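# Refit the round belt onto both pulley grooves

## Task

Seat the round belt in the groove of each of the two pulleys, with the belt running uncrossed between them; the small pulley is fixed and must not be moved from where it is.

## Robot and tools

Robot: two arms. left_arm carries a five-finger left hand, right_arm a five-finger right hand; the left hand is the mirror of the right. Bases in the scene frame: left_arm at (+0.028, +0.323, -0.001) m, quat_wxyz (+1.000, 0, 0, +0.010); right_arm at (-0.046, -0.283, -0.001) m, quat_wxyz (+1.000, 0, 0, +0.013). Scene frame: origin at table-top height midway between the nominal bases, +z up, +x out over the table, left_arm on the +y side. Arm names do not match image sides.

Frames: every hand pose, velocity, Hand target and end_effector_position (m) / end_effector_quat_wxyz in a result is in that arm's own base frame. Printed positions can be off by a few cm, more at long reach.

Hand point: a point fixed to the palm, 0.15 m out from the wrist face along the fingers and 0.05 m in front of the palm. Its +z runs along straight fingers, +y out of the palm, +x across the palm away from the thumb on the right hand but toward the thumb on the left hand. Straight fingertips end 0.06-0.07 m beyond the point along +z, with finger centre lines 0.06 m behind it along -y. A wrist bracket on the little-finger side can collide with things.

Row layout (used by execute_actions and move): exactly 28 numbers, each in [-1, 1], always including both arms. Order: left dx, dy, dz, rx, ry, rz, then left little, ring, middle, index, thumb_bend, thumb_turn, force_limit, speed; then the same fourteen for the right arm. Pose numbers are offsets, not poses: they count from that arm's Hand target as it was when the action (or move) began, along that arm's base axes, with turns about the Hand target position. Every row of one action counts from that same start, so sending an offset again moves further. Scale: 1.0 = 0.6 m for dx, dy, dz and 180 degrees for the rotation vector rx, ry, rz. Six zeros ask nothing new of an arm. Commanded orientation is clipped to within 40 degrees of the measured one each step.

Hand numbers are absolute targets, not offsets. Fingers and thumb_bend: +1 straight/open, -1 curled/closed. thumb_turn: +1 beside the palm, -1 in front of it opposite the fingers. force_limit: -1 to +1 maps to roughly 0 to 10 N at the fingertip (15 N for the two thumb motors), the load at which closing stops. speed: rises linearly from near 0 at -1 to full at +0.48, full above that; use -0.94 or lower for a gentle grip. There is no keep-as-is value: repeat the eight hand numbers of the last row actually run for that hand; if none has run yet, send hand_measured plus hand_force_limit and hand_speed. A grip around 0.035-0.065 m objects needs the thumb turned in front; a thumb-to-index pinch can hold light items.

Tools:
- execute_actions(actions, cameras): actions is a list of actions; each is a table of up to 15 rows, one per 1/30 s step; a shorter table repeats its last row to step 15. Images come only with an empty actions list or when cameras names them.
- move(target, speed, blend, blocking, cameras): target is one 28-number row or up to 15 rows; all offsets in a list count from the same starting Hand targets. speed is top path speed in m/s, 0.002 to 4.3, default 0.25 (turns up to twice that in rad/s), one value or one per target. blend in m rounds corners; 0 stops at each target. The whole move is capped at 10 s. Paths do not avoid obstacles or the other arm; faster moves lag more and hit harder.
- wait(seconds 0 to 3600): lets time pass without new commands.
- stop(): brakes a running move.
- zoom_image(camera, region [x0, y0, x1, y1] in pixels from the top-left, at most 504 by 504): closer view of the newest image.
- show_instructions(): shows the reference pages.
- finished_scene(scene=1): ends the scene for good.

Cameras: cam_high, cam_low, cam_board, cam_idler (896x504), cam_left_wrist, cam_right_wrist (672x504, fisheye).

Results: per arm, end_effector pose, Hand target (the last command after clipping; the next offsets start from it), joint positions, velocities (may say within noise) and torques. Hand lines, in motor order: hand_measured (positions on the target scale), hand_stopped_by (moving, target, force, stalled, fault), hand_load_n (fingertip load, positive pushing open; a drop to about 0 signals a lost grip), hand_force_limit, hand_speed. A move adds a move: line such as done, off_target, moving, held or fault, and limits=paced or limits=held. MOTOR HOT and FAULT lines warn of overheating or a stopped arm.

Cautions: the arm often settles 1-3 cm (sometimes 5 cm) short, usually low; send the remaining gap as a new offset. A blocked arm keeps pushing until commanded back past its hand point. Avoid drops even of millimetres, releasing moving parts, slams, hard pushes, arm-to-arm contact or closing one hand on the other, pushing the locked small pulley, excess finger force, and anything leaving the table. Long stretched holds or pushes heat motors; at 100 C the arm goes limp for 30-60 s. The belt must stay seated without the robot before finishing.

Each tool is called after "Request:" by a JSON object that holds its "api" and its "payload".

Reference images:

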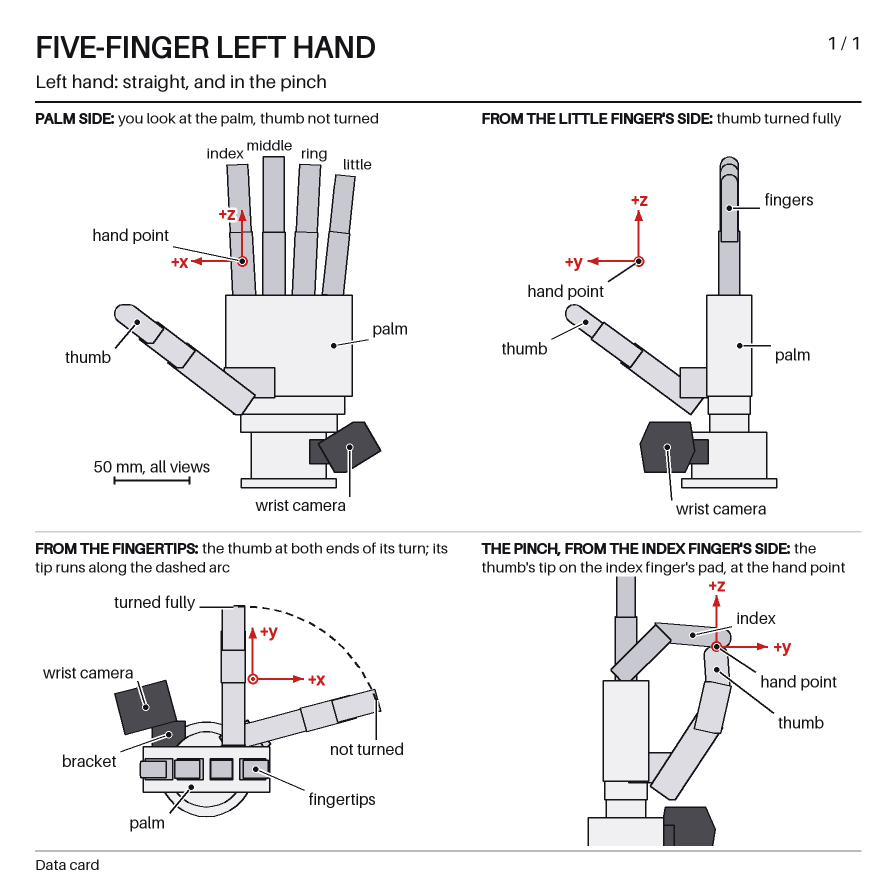

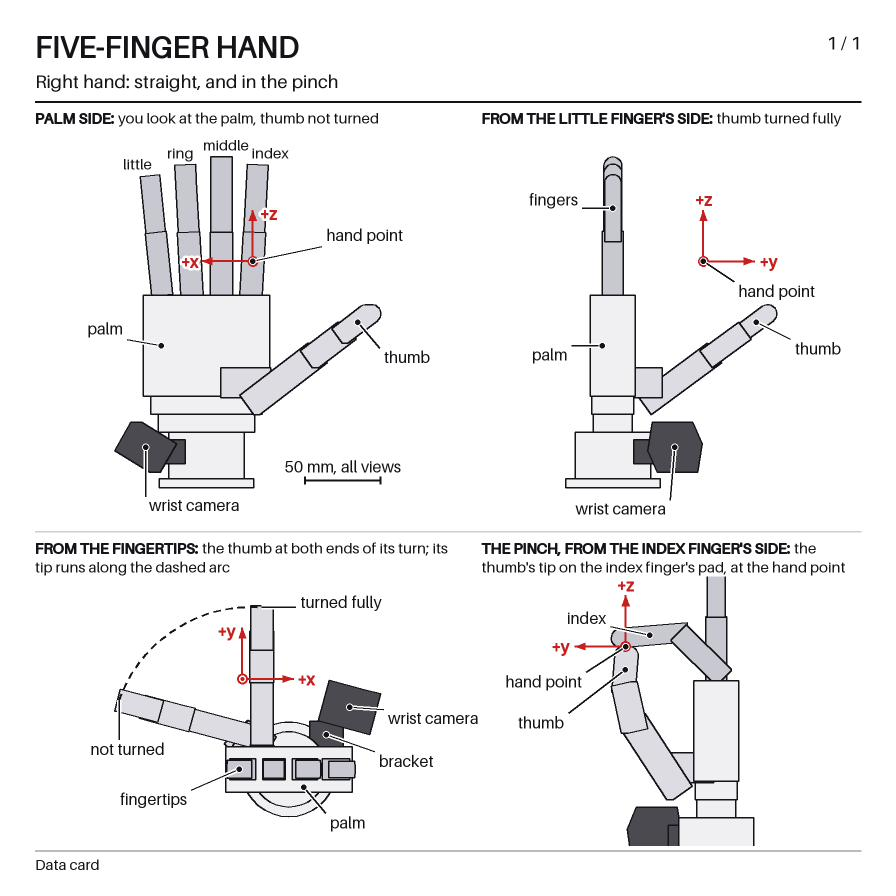

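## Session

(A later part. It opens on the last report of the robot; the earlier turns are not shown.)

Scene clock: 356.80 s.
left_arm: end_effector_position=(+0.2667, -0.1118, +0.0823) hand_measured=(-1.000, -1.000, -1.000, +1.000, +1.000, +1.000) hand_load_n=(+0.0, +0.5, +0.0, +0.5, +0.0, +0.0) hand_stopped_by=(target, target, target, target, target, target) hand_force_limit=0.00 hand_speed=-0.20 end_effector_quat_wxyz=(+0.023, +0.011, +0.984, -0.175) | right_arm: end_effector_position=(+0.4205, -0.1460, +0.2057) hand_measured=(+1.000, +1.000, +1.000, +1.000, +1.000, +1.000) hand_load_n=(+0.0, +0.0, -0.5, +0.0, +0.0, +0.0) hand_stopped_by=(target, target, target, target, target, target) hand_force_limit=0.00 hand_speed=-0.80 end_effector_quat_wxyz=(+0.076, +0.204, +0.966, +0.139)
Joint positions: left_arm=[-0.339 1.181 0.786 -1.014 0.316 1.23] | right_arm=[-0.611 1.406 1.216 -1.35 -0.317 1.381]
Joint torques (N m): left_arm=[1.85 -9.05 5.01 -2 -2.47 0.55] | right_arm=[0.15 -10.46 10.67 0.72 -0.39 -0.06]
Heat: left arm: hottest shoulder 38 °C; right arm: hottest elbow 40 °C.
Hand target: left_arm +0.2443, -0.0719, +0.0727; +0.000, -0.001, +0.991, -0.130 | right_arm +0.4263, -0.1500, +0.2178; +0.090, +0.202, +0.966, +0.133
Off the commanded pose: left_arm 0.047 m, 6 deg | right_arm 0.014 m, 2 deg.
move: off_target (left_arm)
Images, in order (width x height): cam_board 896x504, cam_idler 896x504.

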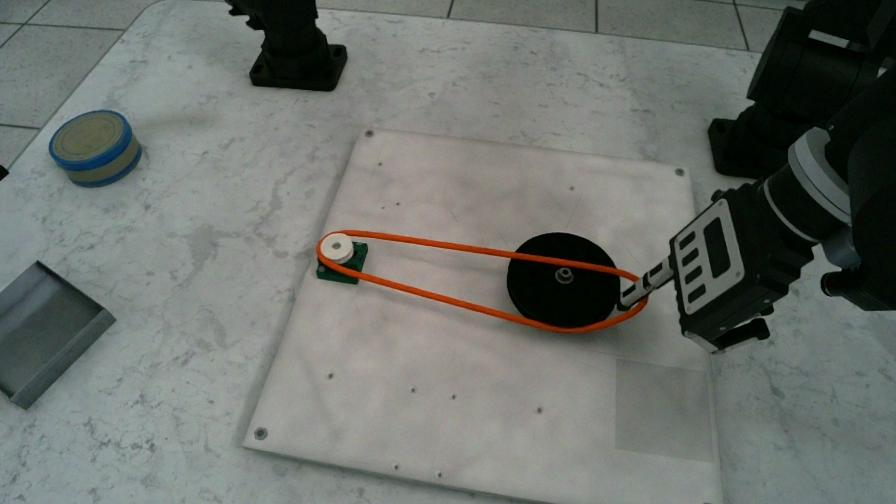

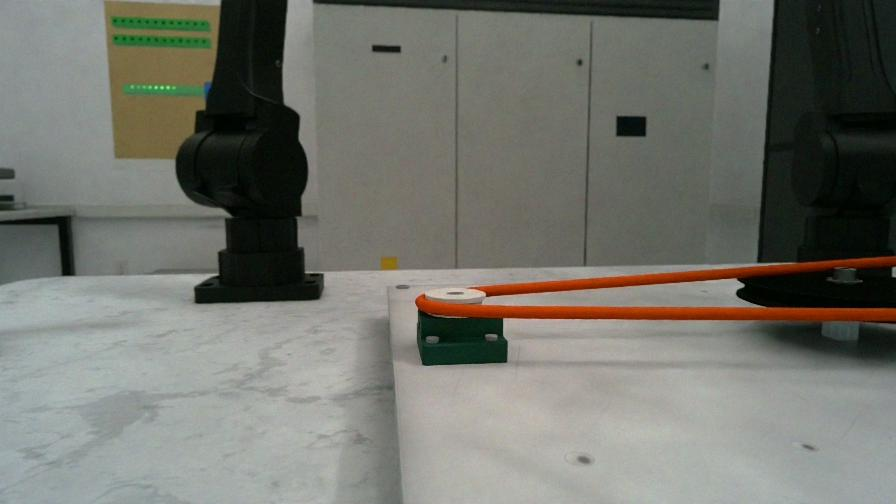

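Request:
{"api": "move", "payload": {"target": [-0.025,0.02,0.003,0,0,0,-1,-1,-1,1,1,1,0,-0.2,0,0,0,0,0,0,1,1,1,1,1,1,0,-0.8], "speed": 0.06, "cameras": ["cam_idler","cam_board"]}}

Request:
{"api": "zoom_image", "payload": {"camera": "cam_board", "region": [480, 210, 660, 390]}}

Scene clock: 370.13 s.
left_arm: end_effector_position=(+0.2602, -0.1103, +0.0816) hand_measured=(-1.000, -1.000, -1.000, +1.000, +1.000, +1.000) hand_load_n=(+0.0, +0.0, +0.5, +1.0, +0.0, +0.0) hand_stopped_by=(target, target, target, target, target, target) hand_force_limit=0.00 hand_speed=-0.20 end_effector_quat_wxyz=(+0.029, +0.013, +0.983, -0.179) | right_arm: end_effector_position=(+0.4205, -0.1460, +0.2057) hand_measured=(+1.000, +1.000, +1.000, +1.000, +1.000, +1.000) hand_load_n=(+0.5, +0.0, +0.0, +0.0, +0.0, +0.0) hand_stopped_by=(target, target, target, target, target, target) hand_force_limit=0.00 hand_speed=-0.80 end_effector_quat_wxyz=(+0.076, +0.204, +0.966, +0.139)
Joint positions: left_arm=[-0.339 1.149 0.76 -1.004 0.32 1.23] | right_arm=[-0.611 1.406 1.216 -1.35 -0.317 1.381]
Joint torques (N m): left_arm=[3.08 -9.88 4.6 -3.22 -2.5 0.72] | right_arm=[0.09 -10.4 10.67 0.69 -0.38 -0.05]
Heat: left arm: hottest shoulder 37 °C; right arm: hottest elbow 40 °C.
Hand target: left_arm +0.2294, -0.0598, +0.0745; +0.000, -0.001, +0.991, -0.130 | right_arm +0.4263, -0.1500, +0.2178; +0.090, +0.202, +0.966, +0.133
Off the commanded pose: left_arm 0.060 m, 7 deg | right_arm 0.014 m, 2 deg.
move: off_target (left_arm)
Images, in order (width x height): cam_board 896x504, cam_idler 896x504.

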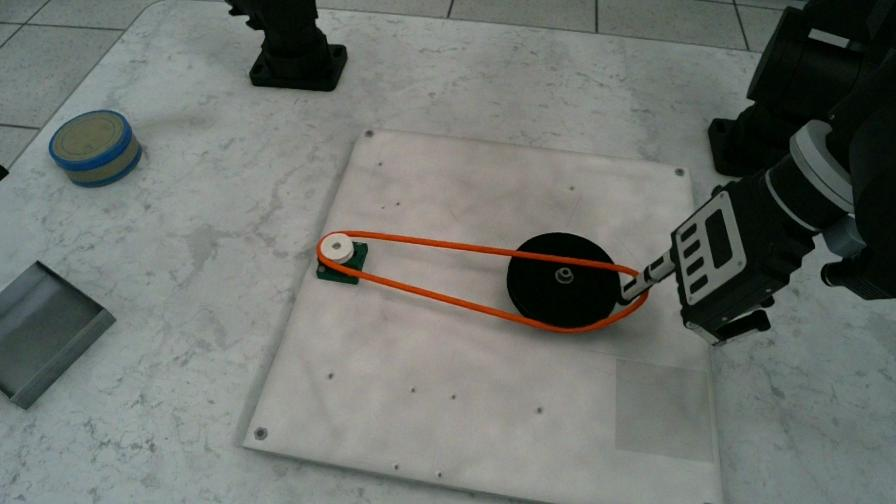

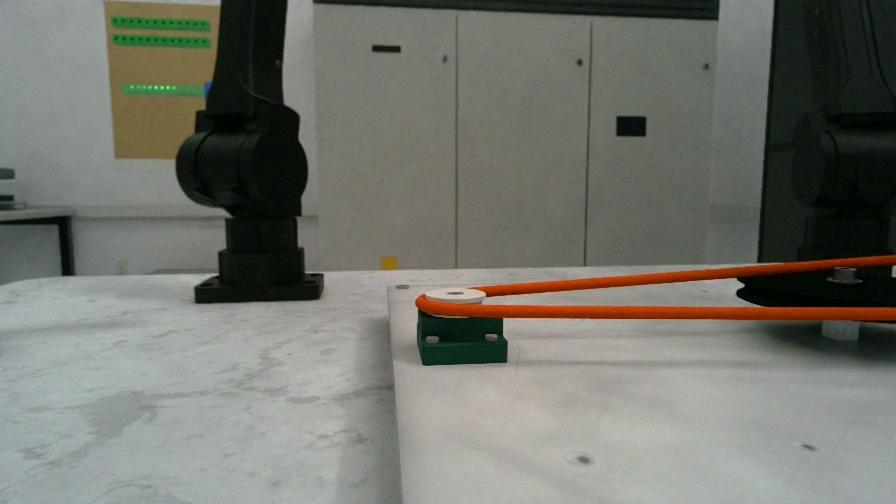

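Scaled by 2.800 from the camera's image (finer frame: 1280x720).

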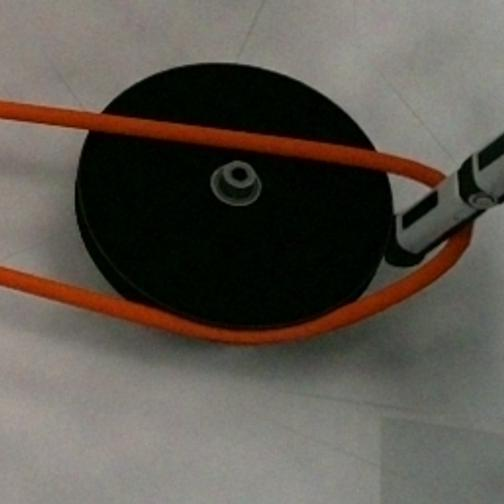

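Request:
{"api": "execute_actions", "payload": {"actions": [], "cameras": ["cam_board","cam_idler","cam_high"]}}

Request:
{"api": "zoom_image", "payload": {"camera": "cam_board", "region": [480, 210, 660, 390]}}

Request:
{"api": "zoom_image", "payload": {"camera": "cam_idler", "region": [700, 230, 896, 360]}}

Scene clock: 381.67 s.
left_arm: end_effector_position=(+0.2602, -0.1103, +0.0817) hand_measured=(-1.000, -1.000, -1.000, +1.000, +1.000, +1.000) hand_load_n=(+0.0, +0.0, +0.0, +1.0, +0.0, +0.0) hand_stopped_by=(target, target, target, target, target, target) hand_force_limit=0.00 hand_speed=-0.20 end_effector_quat_wxyz=(+0.030, +0.013, +0.983, -0.179) | right_arm: end_effector_position=(+0.4205, -0.1460, +0.2057) hand_measured=(+1.000, +1.000, +1.000, +1.000, +1.000, +1.000) hand_load_n=(+0.0, +0.0, +0.0, +0.0, +0.0, +0.0) hand_stopped_by=(target, target, target, target, target, target) hand_force_limit=0.00 hand_speed=-0.80 end_effector_quat_wxyz=(+0.076, +0.204, +0.966, +0.139)
Joint positions: left_arm=[-0.339 1.149 0.76 -1.004 0.32 1.23] | right_arm=[-0.611 1.406 1.216 -1.35 -0.317 1.381]
Joint velocities: within noise
Joint torques (N m): left_arm=[3.02 -9.88 4.6 -3.23 -2.49 0.72] | right_arm=[0.26 -10.52 10.69 0.73 -0.39 -0.06]
Heat: left arm: hottest shoulder 37 °C; right arm: hottest elbow 40 °C.
Hand target: left_arm +0.2295, -0.0599, +0.0746; +0.000, -0.001, +0.991, -0.130 | right_arm +0.4263, -0.1500, +0.2178; +0.090, +0.202, +0.966, +0.133
Off the commanded pose: left_arm 0.060 m, 7 deg | right_arm 0.014 m, 2 deg.
Images, in order (width x height): cam_high 896x504, cam_board 896x504, cam_idler 896x504.

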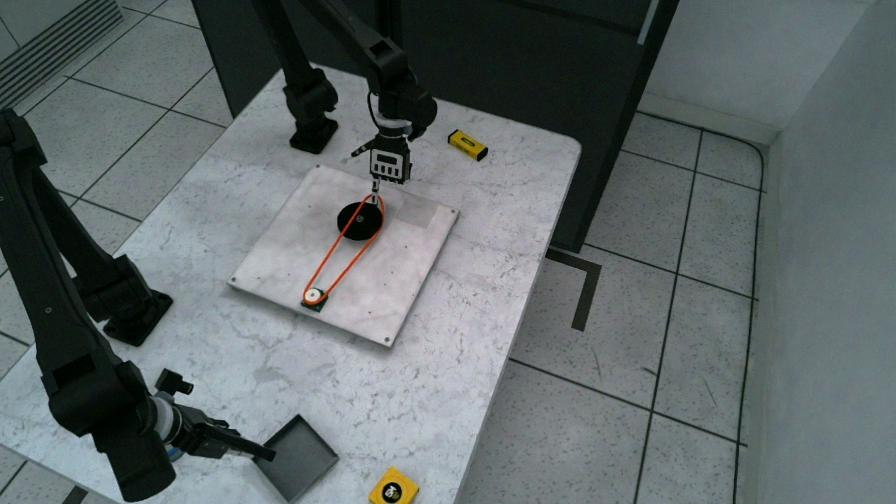

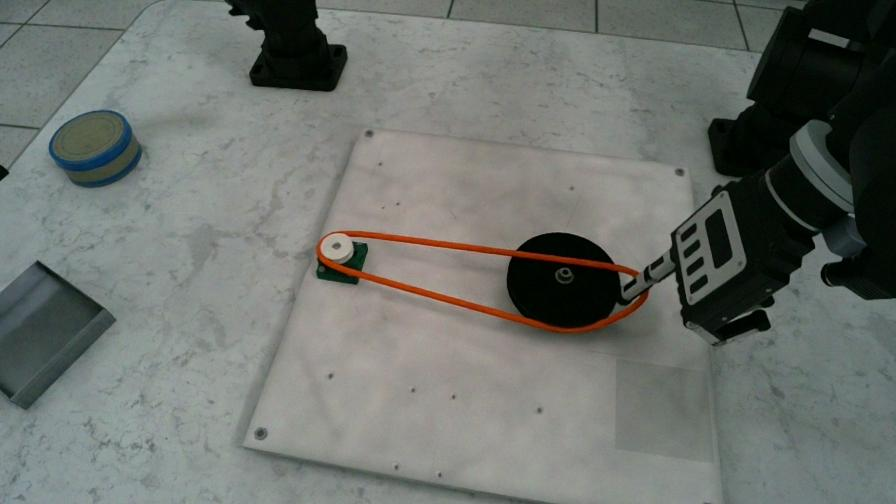

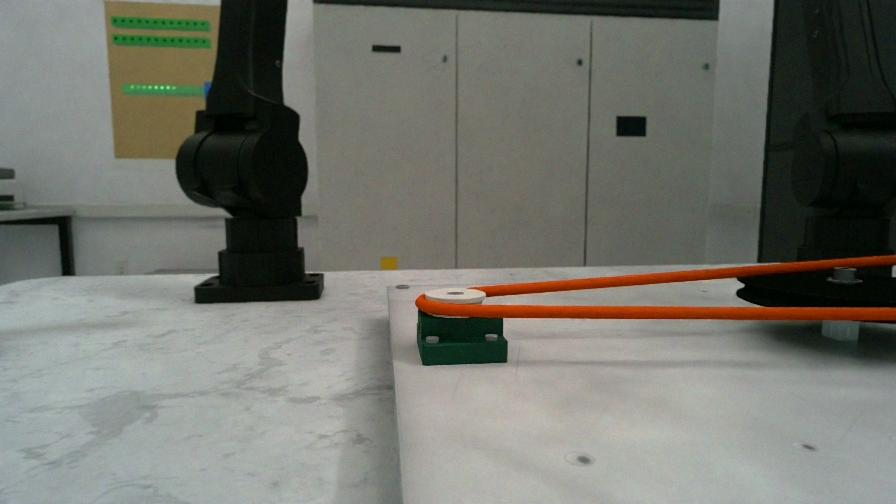

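Scaled by 2.800 from the camera's image (finer frame: 1280x720).

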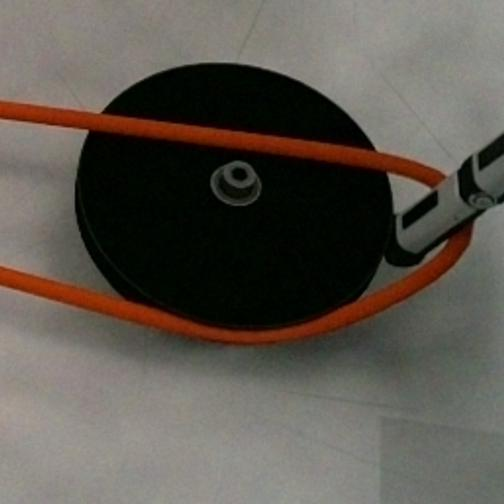

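Scaled by 2.571 from the camera's image (finer frame: 1280x720).

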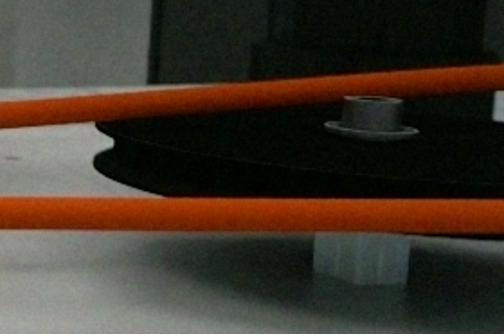

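Request:
{"api": "move", "payload": {"target": [-0.025,0.01,0,0,0,0,-1,-1,-1,1,1,1,0,-0.2,0,0,0,0,0,0,1,1,1,1,1,1,0,-0.8], "speed": 0.06, "cameras": ["cam_board","cam_idler"]}}

Request:
{"api": "zoom_image", "payload": {"camera": "cam_board", "region": [480, 210, 660, 390]}}

Request:
{"api": "zoom_image", "payload": {"camera": "cam_idler", "region": [700, 230, 896, 360]}}

Scene clock: 415.87 s.
left_arm: end_effector_position=(+0.2542, -0.1093, +0.0808) hand_measured=(-1.000, -1.000, -1.000, +1.000, +1.000, +1.000) hand_load_n=(+0.0, +0.0, +0.5, +1.0, -0.5, +0.0) hand_stopped_by=(target, target, target, target, target, target) hand_force_limit=0.00 hand_speed=-0.20 end_effector_quat_wxyz=(+0.038, +0.012, +0.982, -0.184) | right_arm: end_effector_position=(+0.4205, -0.1460, +0.2057) hand_measured=(+1.000, +1.000, +1.000, +1.000, +1.000, +1.000) hand_load_n=(+0.0, +0.0, +0.0, +0.0, -0.5, +0.0) hand_stopped_by=(target, target, target, target, target, target) hand_force_limit=0.00 hand_speed=-0.80 end_effector_quat_wxyz=(+0.076, +0.204, +0.966, +0.139)
Joint positions: left_arm=[-0.339 1.116 0.733 -0.99 0.324 1.225] | right_arm=[-0.611 1.406 1.216 -1.35 -0.317 1.381]
Joint torques (N m): left_arm=[3.08 -10.11 4.3 -4.21 -2.62 0.79] | right_arm=[0.03 -10.4 10.7 0.7 -0.4 -0.06]
Heat: left arm: hottest shoulder 37 °C; right arm: hottest elbow 40 °C.
Hand target: left_arm +0.2144, -0.0538, +0.0745; +0.000, -0.001, +0.991, -0.130 | right_arm +0.4263, -0.1500, +0.2178; +0.090, +0.202, +0.966, +0.133
Off the commanded pose: left_arm 0.068 m, 8 deg | right_arm 0.014 m, 2 deg.
move: off_target (left_arm)

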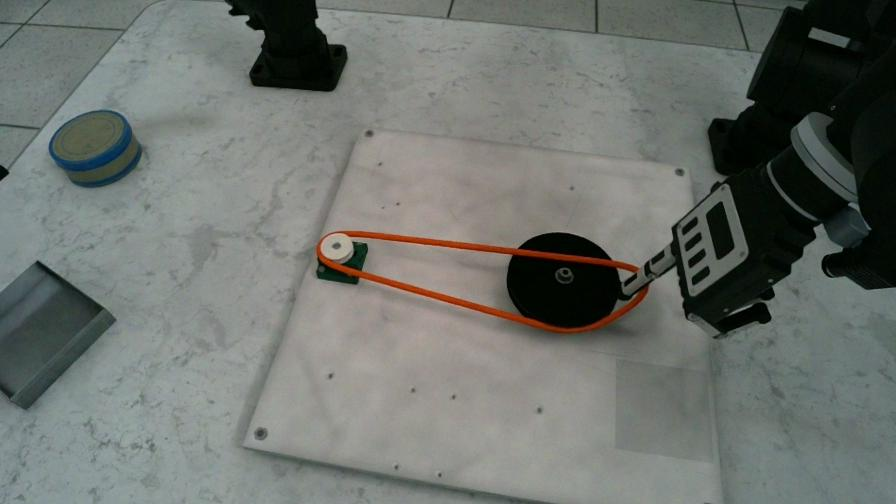

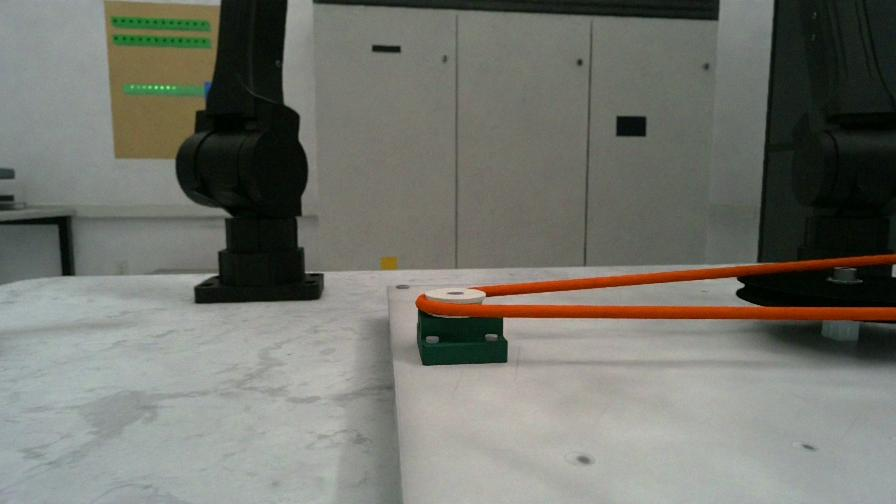

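Scaled by 2.800 from the camera's image (finer frame: 1280x720).

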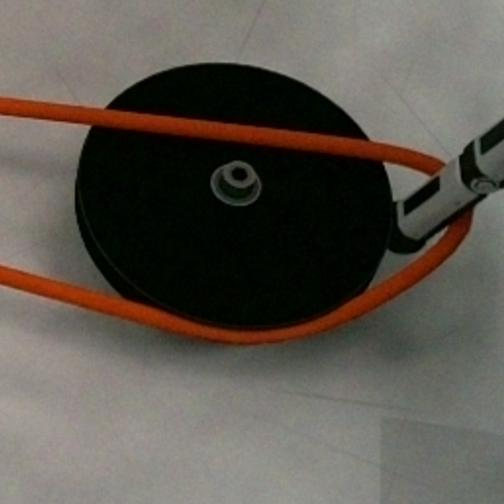

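Scaled by 2.571 from the camera's image (finer frame: 1280x720).

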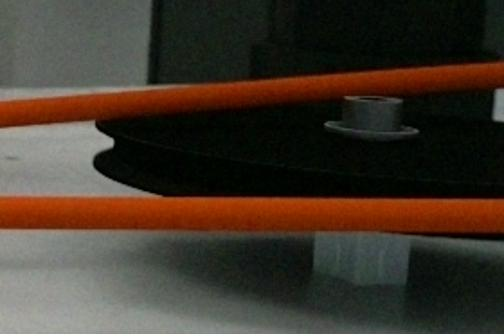

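Request:
{"api": "move", "payload": {"target": [-0.015,0.03,0,0,0,0,-1,-1,-1,1,1,1,0,-0.2,0,0,0,0,0,0,1,1,1,1,1,1,0,-0.8], "speed": 0.06, "cameras": ["cam_board","cam_idler"]}}

Request:
{"api": "zoom_image", "payload": {"camera": "cam_board", "region": [480, 210, 660, 390]}}

Scene clock: 423.70 s.
left_arm: end_effector_position=(+0.2494, -0.1078, +0.0795) hand_measured=(-1.000, -1.000, -1.000, +1.000, +1.000, +1.000) hand_load_n=(+0.0, +0.0, +0.0, +1.5, +0.0, +0.0) hand_stopped_by=(target, target, target, target, target, target) hand_force_limit=0.00 hand_speed=-0.20 end_effector_quat_wxyz=(+0.040, +0.007, +0.980, -0.194) | right_arm: end_effector_position=(+0.4205, -0.1460, +0.2057) hand_measured=(+1.000, +1.000, +1.000, +1.000, +1.000, +1.000) hand_load_n=(+0.0, +0.0, +0.0, +0.0, +0.0, +0.0) hand_stopped_by=(target, target, target, target, target, target) hand_force_limit=0.00 hand_speed=-0.80 end_effector_quat_wxyz=(+0.076, +0.204, +0.966, +0.139)
Joint positions: left_arm=[-0.325 1.095 0.714 -0.983 0.344 1.224] | right_arm=[-0.611 1.406 1.216 -1.35 -0.317 1.381]
Joint torques (N m): left_arm=[4.95 -10.64 3.93 -5.24 -3.2 1.19] | right_arm=[0.15 -10.46 10.66 0.7 -0.4 -0.06]
Heat: left arm: hottest wrist yaw 38 °C; right arm: hottest elbow 40 °C.
Hand target: left_arm +0.2053, -0.0359, +0.0746; +0.000, -0.001, +0.991, -0.131 | right_arm +0.4263, -0.1500, +0.2178; +0.090, +0.202, +0.966, +0.133
Off the commanded pose: left_arm 0.085 m, 9 deg | right_arm 0.014 m, 2 deg.
move: off_target (left_arm)

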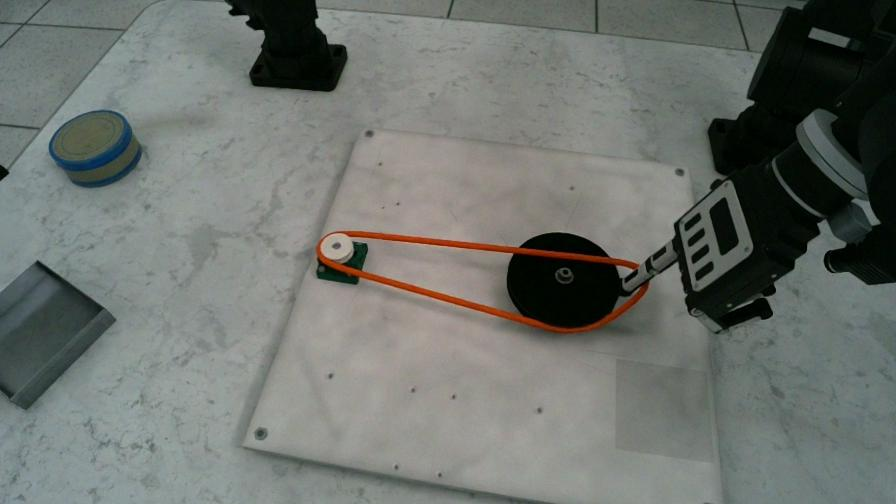

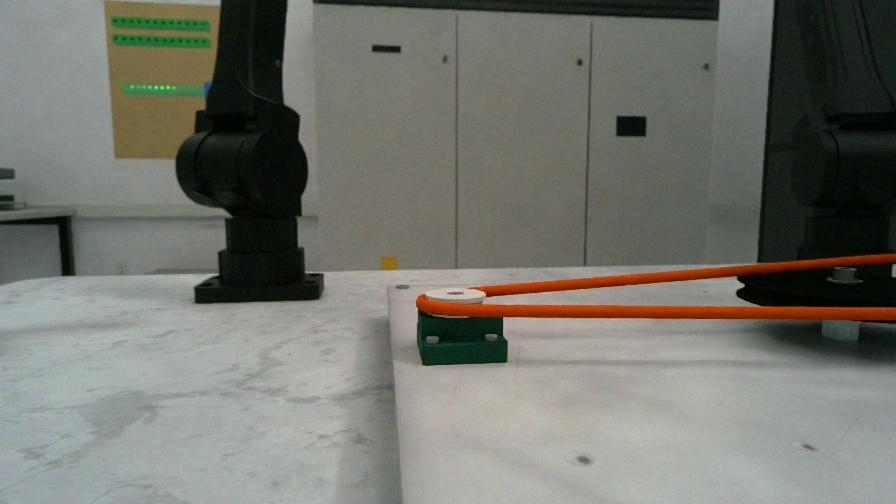

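Scaled by 2.800 from the camera's image (finer frame: 1280x720).

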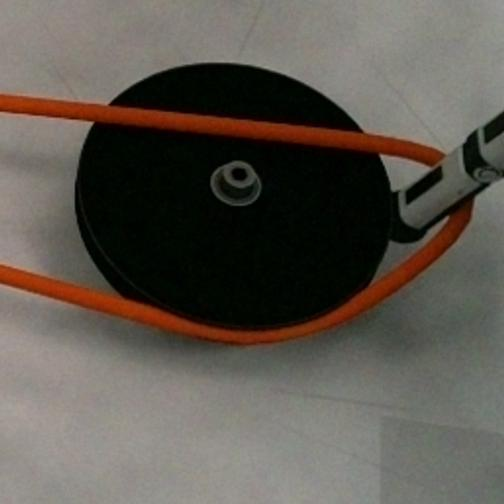

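Request:
{"api": "move", "payload": {"target": [-0.03,0.0,0,0,0,0,-1,-1,-1,1,1,1,0,-0.2,0,0,0,0,0,0,1,1,1,1,1,1,0,-0.8], "speed": 0.06, "cameras": ["cam_board","cam_idler"]}}

Request:
{"api": "zoom_image", "payload": {"camera": "cam_board", "region": [480, 210, 660, 390]}}

Scene clock: 439.50 s.
left_arm: end_effector_position=(+0.2453, -0.1113, +0.0896) hand_measured=(-1.000, -1.000, -1.000, +1.000, +1.000, +1.000) hand_load_n=(+0.0, +0.0, +0.0, +1.5, +0.0, +0.0) hand_stopped_by=(target, target, target, target, target, target) hand_force_limit=0.00 hand_speed=-0.20 end_effector_quat_wxyz=(+0.060, +0.011, +0.975, -0.212) | right_arm: end_effector_position=(+0.4205, -0.1460, +0.2057) hand_measured=(+1.000, +1.000, +1.000, +1.000, +1.000, +1.000) hand_load_n=(+0.0, +0.0, +0.0, +0.0, -0.5, +0.0) hand_stopped_by=(target, target, target, target, target, target) hand_force_limit=0.00 hand_speed=-0.80 end_effector_quat_wxyz=(+0.076, +0.204, +0.966, +0.139)
Joint positions: left_arm=[-0.325 1.031 0.696 -0.977 0.366 1.219] | right_arm=[-0.611 1.406 1.216 -1.35 -0.317 1.381]
Joint torques (N m): left_arm=[3.43 -8.82 3.51 -6.27 -4.04 1.06] | right_arm=[0.15 -10.64 10.7 0.68 -0.39 -0.06]
Heat: left arm: hottest wrist yaw 40 °C; right arm: hottest elbow 40 °C.
Hand target: left_arm +0.1874, -0.0359, +0.0746; +0.000, -0.001, +0.991, -0.130 | right_arm +0.4263, -0.1500, +0.2178; +0.090, +0.202, +0.966, +0.133
Off the commanded pose: left_arm 0.096 m, 12 deg | right_arm 0.014 m, 2 deg.
move: off_target (left_arm)

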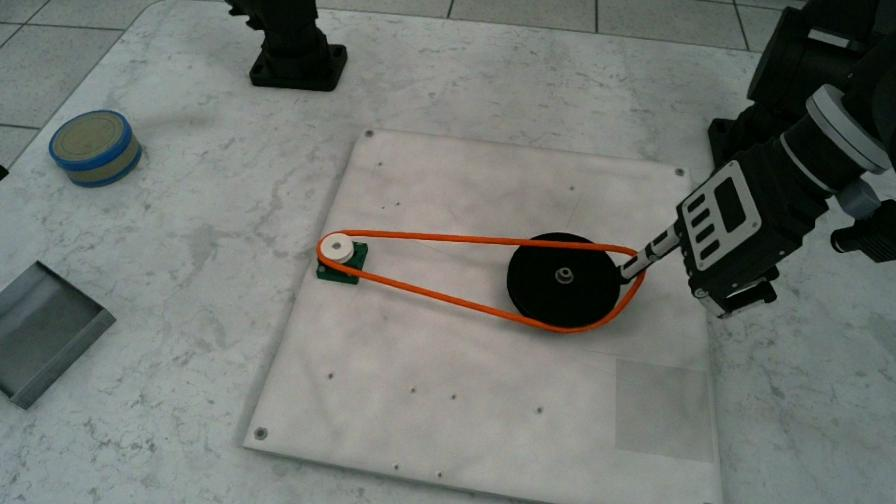

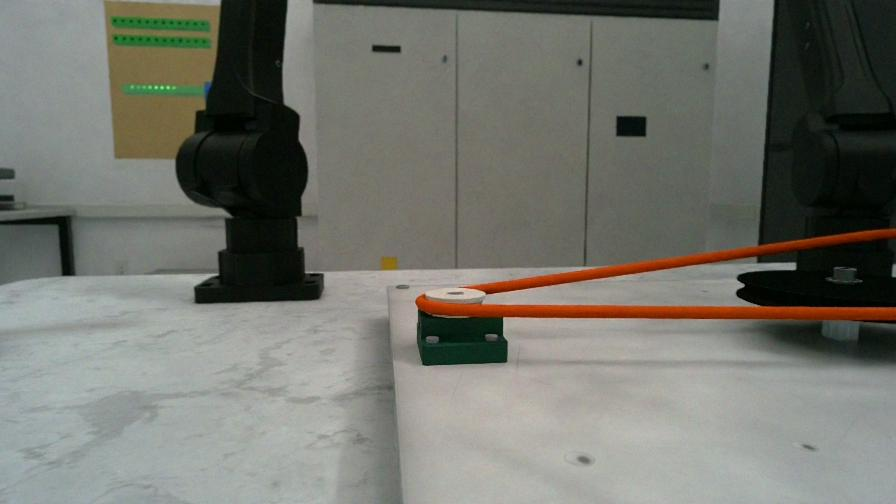

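Scaled by 2.800 from the camera's image (finer frame: 1280x720).

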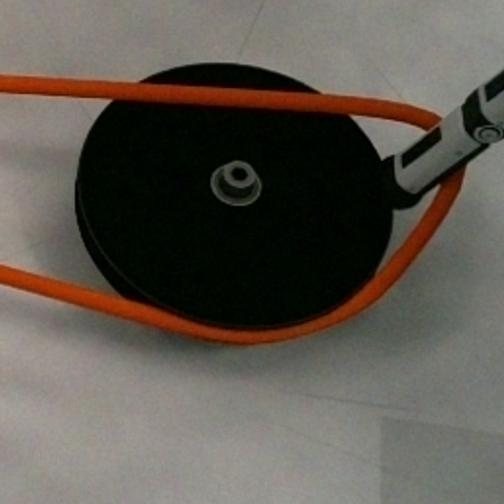

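Request:
{"api": "move", "payload": {"target": [0.0,0.0,-0.008,0.0556,0.033,0,-1,-1,-1,1,1,1,0,-0.2,0,0,0,0,0,0,1,1,1,1,1,1,0,-0.8], "speed": 0.06, "cameras": ["cam_board","cam_idler"]}}

Request:
{"api": "zoom_image", "payload": {"camera": "cam_board", "region": [480, 210, 660, 390]}}

Scene clock: 455.30 s.
left_arm: end_effector_position=(+0.2493, -0.1131, +0.0947) hand_measured=(-1.000, -1.000, -1.000, +1.000, +1.000, +1.000) hand_load_n=(+0.0, +0.0, +0.0, +1.5, +0.0, -0.5) hand_stopped_by=(target, target, target, target, target, target) hand_force_limit=0.00 hand_speed=-0.20 end_effector_quat_wxyz=(+0.040, -0.010, +0.988, -0.151) | right_arm: end_effector_position=(+0.4205, -0.1460, +0.2057) hand_measured=(+1.000, +1.000, +1.000, +1.000, +1.000, +1.000) hand_load_n=(+0.0, +0.0, +0.0, +0.0, +0.0, +0.0) hand_stopped_by=(target, target, target, target, target, target) hand_force_limit=0.00 hand_speed=-0.80 end_effector_quat_wxyz=(+0.076, +0.204, +0.966, +0.139)
Joint positions: left_arm=[-0.398 1.106 0.766 -1.034 0.245 1.129] | right_arm=[-0.611 1.406 1.216 -1.35 -0.317 1.381]
Joint torques (N m): left_arm=[1.67 -5.42 3.25 -6.79 -4.57 1.07] | right_arm=[0.21 -10.52 10.67 0.68 -0.38 -0.06]
Heat: left arm: hottest wrist yaw 46 °C; right arm: hottest elbow 40 °C.
Hand target: left_arm +0.1874, -0.0359, +0.0698; -0.051, -0.007, +0.998, -0.043 | right_arm +0.4263, -0.1500, +0.2178; +0.090, +0.202, +0.966, +0.133
Off the commanded pose: left_arm 0.102 m, 16 deg | right_arm 0.014 m, 2 deg.
move: off_target (left_arm)

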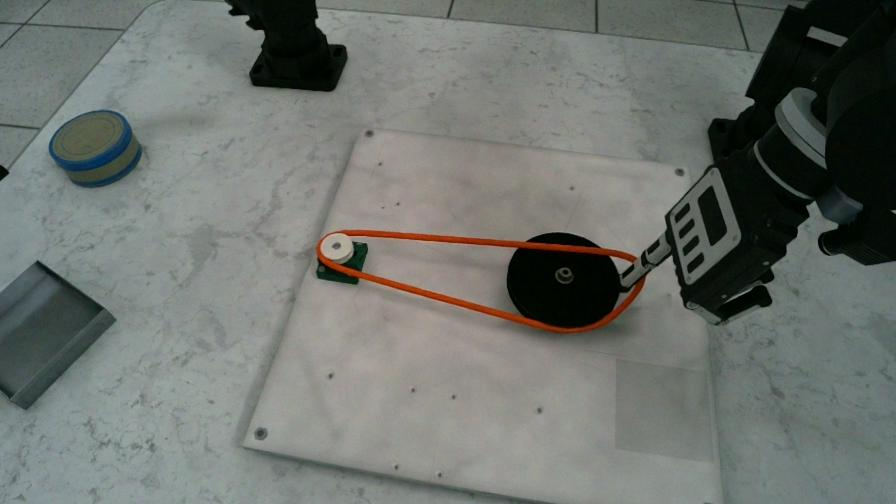

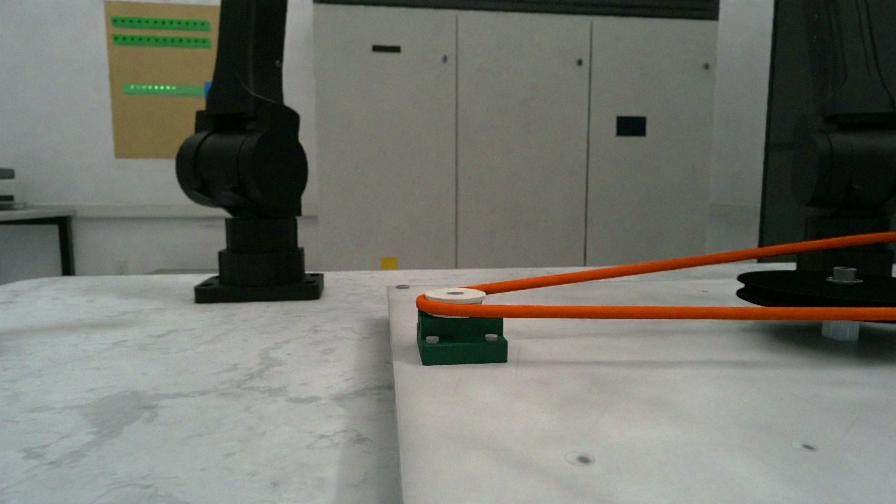

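Scaled by 2.800 from the camera's image (finer frame: 1280x720).

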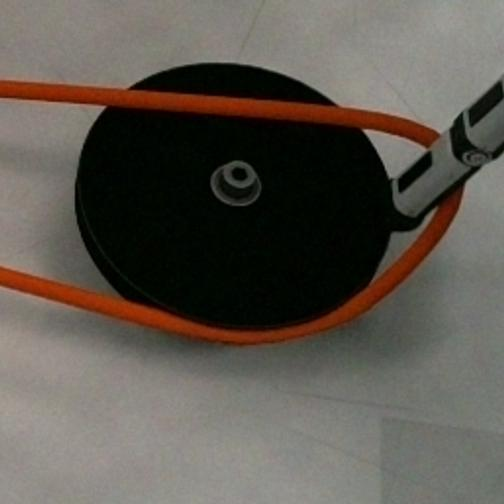

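Request:
{"api": "move", "payload": {"target": [0.07,0.0167,0.045,0,0,0,-1,-1,-1,1,1,1,0,-0.2,0,0,0,0,0,0,1,1,1,1,1,1,0,-0.8], "speed": 0.06, "cameras": ["cam_board","cam_idler"]}}

Request:
{"api": "zoom_image", "payload": {"camera": "cam_board", "region": [480, 210, 660, 390]}}

Scene clock: 480.50 s.
left_arm: end_effector_position=(+0.2600, -0.1122, +0.0985) hand_measured=(-1.000, -1.000, -1.000, +1.000, +1.000, +1.000) hand_load_n=(+0.0, +0.0, +0.0, +1.5, +0.0, -0.5) hand_stopped_by=(target, target, target, target, target, target) hand_force_limit=0.00 hand_speed=-0.20 end_effector_quat_wxyz=(+0.004, -0.001, +0.991, -0.133) | right_arm: end_effector_position=(+0.4205, -0.1460, +0.2057) hand_measured=(+1.000, +1.000, +1.000, +1.000, +1.000, +1.000) hand_load_n=(+0.0, +0.0, +0.0, +0.0, +0.0, +0.0) hand_stopped_by=(target, target, target, target, target, target) hand_force_limit=0.00 hand_speed=-0.80 end_effector_quat_wxyz=(+0.076, +0.204, +0.966, +0.139)
Joint positions: left_arm=[-0.389 1.195 0.842 -1.106 0.243 1.166] | right_arm=[-0.611 1.406 1.216 -1.35 -0.317 1.381]
Joint torques (N m): left_arm=[5.89 -8.29 5.86 -6.27 -4.72 1.31] | right_arm=[0.03 -10.34 10.65 0.69 -0.4 -0.05]
Heat: left arm: hottest wrist yaw 56 °C; right arm: hottest elbow 40 °C.
Hand target: left_arm +0.2293, -0.0259, +0.0967; -0.052, -0.007, +0.998, -0.043 | right_arm +0.4263, -0.1500, +0.2178; +0.090, +0.202, +0.966, +0.133
Off the commanded pose: left_arm 0.092 m, 12 deg | right_arm 0.014 m, 2 deg.
move: off_target (left_arm)

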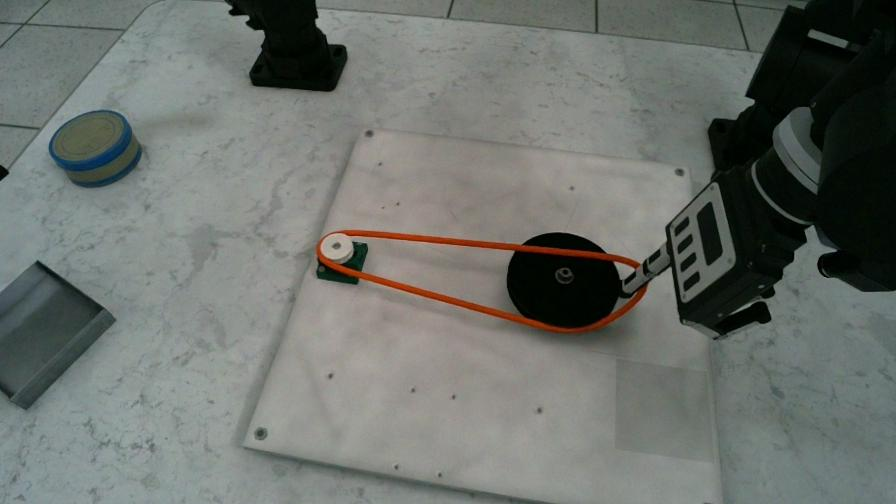

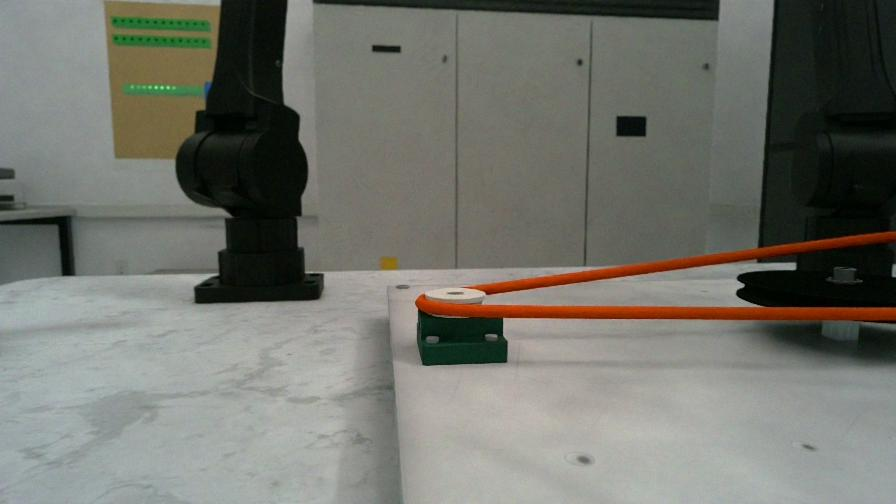

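Scaled by 2.800 from the camera's image (finer frame: 1280x720).

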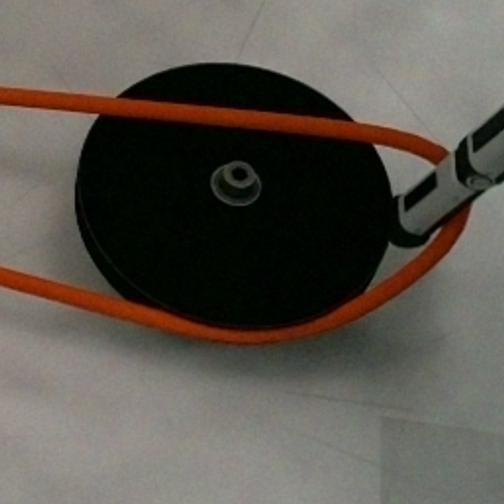

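Request:
{"api": "move", "payload": {"target": [0.0,0.005,-0.05,0,0,0,-1,-1,-1,1,1,1,0,-0.2,0,0,0,0,0,0,1,1,1,1,1,1,0,-0.8], "speed": 0.08, "cameras": ["cam_board","cam_idler"]}}

Request:
{"api": "zoom_image", "payload": {"camera": "cam_board", "region": [480, 210, 660, 390]}}

Scene clock: 487.00 s.
left_arm: end_effector_position=(+0.2624, -0.1100, +0.0934) hand_measured=(-1.000, -1.000, -1.000, +1.000, +1.000, +1.000) hand_load_n=(+0.0, +0.0, +0.0, +1.5, +0.0, +0.0) hand_stopped_by=(target, target, target, target, target, target) hand_force_limit=0.00 hand_speed=-0.20 end_effector_quat_wxyz=(+0.004, +0.001, +0.991, -0.134) | right_arm: end_effector_position=(+0.4205, -0.1460, +0.2057) hand_measured=(+1.000, +1.000, +1.000, +1.000, +1.000, +1.000) hand_load_n=(+0.0, +0.0, +0.0, +0.0, -0.5, +0.0) hand_stopped_by=(target, target, target, target, target, target) hand_force_limit=0.00 hand_speed=-0.80 end_effector_quat_wxyz=(+0.076, +0.204, +0.966, +0.139)
Joint positions: left_arm=[-0.379 1.205 0.835 -1.092 0.246 1.181] | right_arm=[-0.611 1.406 1.216 -1.35 -0.317 1.381]
Joint torques (N m): left_arm=[5.71 -6.89 2.7 -3.96 -4.85 1.25] | right_arm=[0.03 -10.52 10.67 0.72 -0.39 -0.05]
Heat: left arm: hottest wrist yaw 58 °C; right arm: hottest elbow 40 °C.
Hand target: left_arm +0.2294, -0.0230, +0.0668; -0.051, -0.007, +0.998, -0.043 | right_arm +0.4263, -0.1500, +0.2178; +0.090, +0.202, +0.966, +0.133
Off the commanded pose: left_arm 0.097 m, 12 deg | right_arm 0.014 m, 2 deg.
move: off_target (left_arm)

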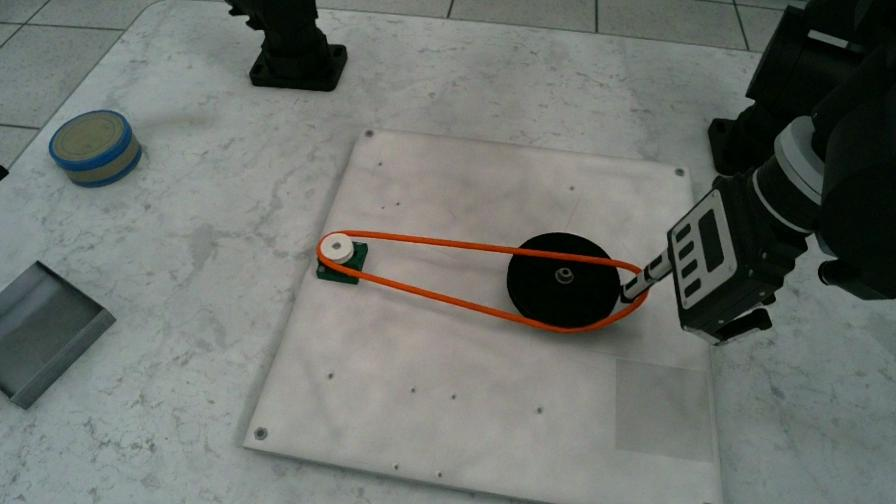

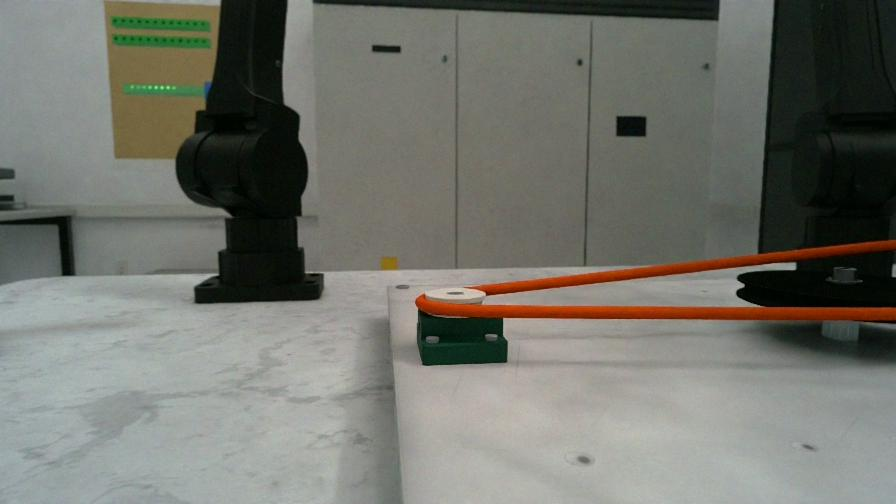

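Scaled by 2.800 from the camera's image (finer frame: 1280x720).

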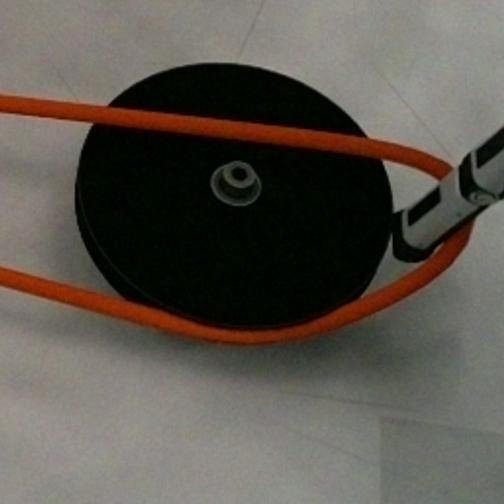

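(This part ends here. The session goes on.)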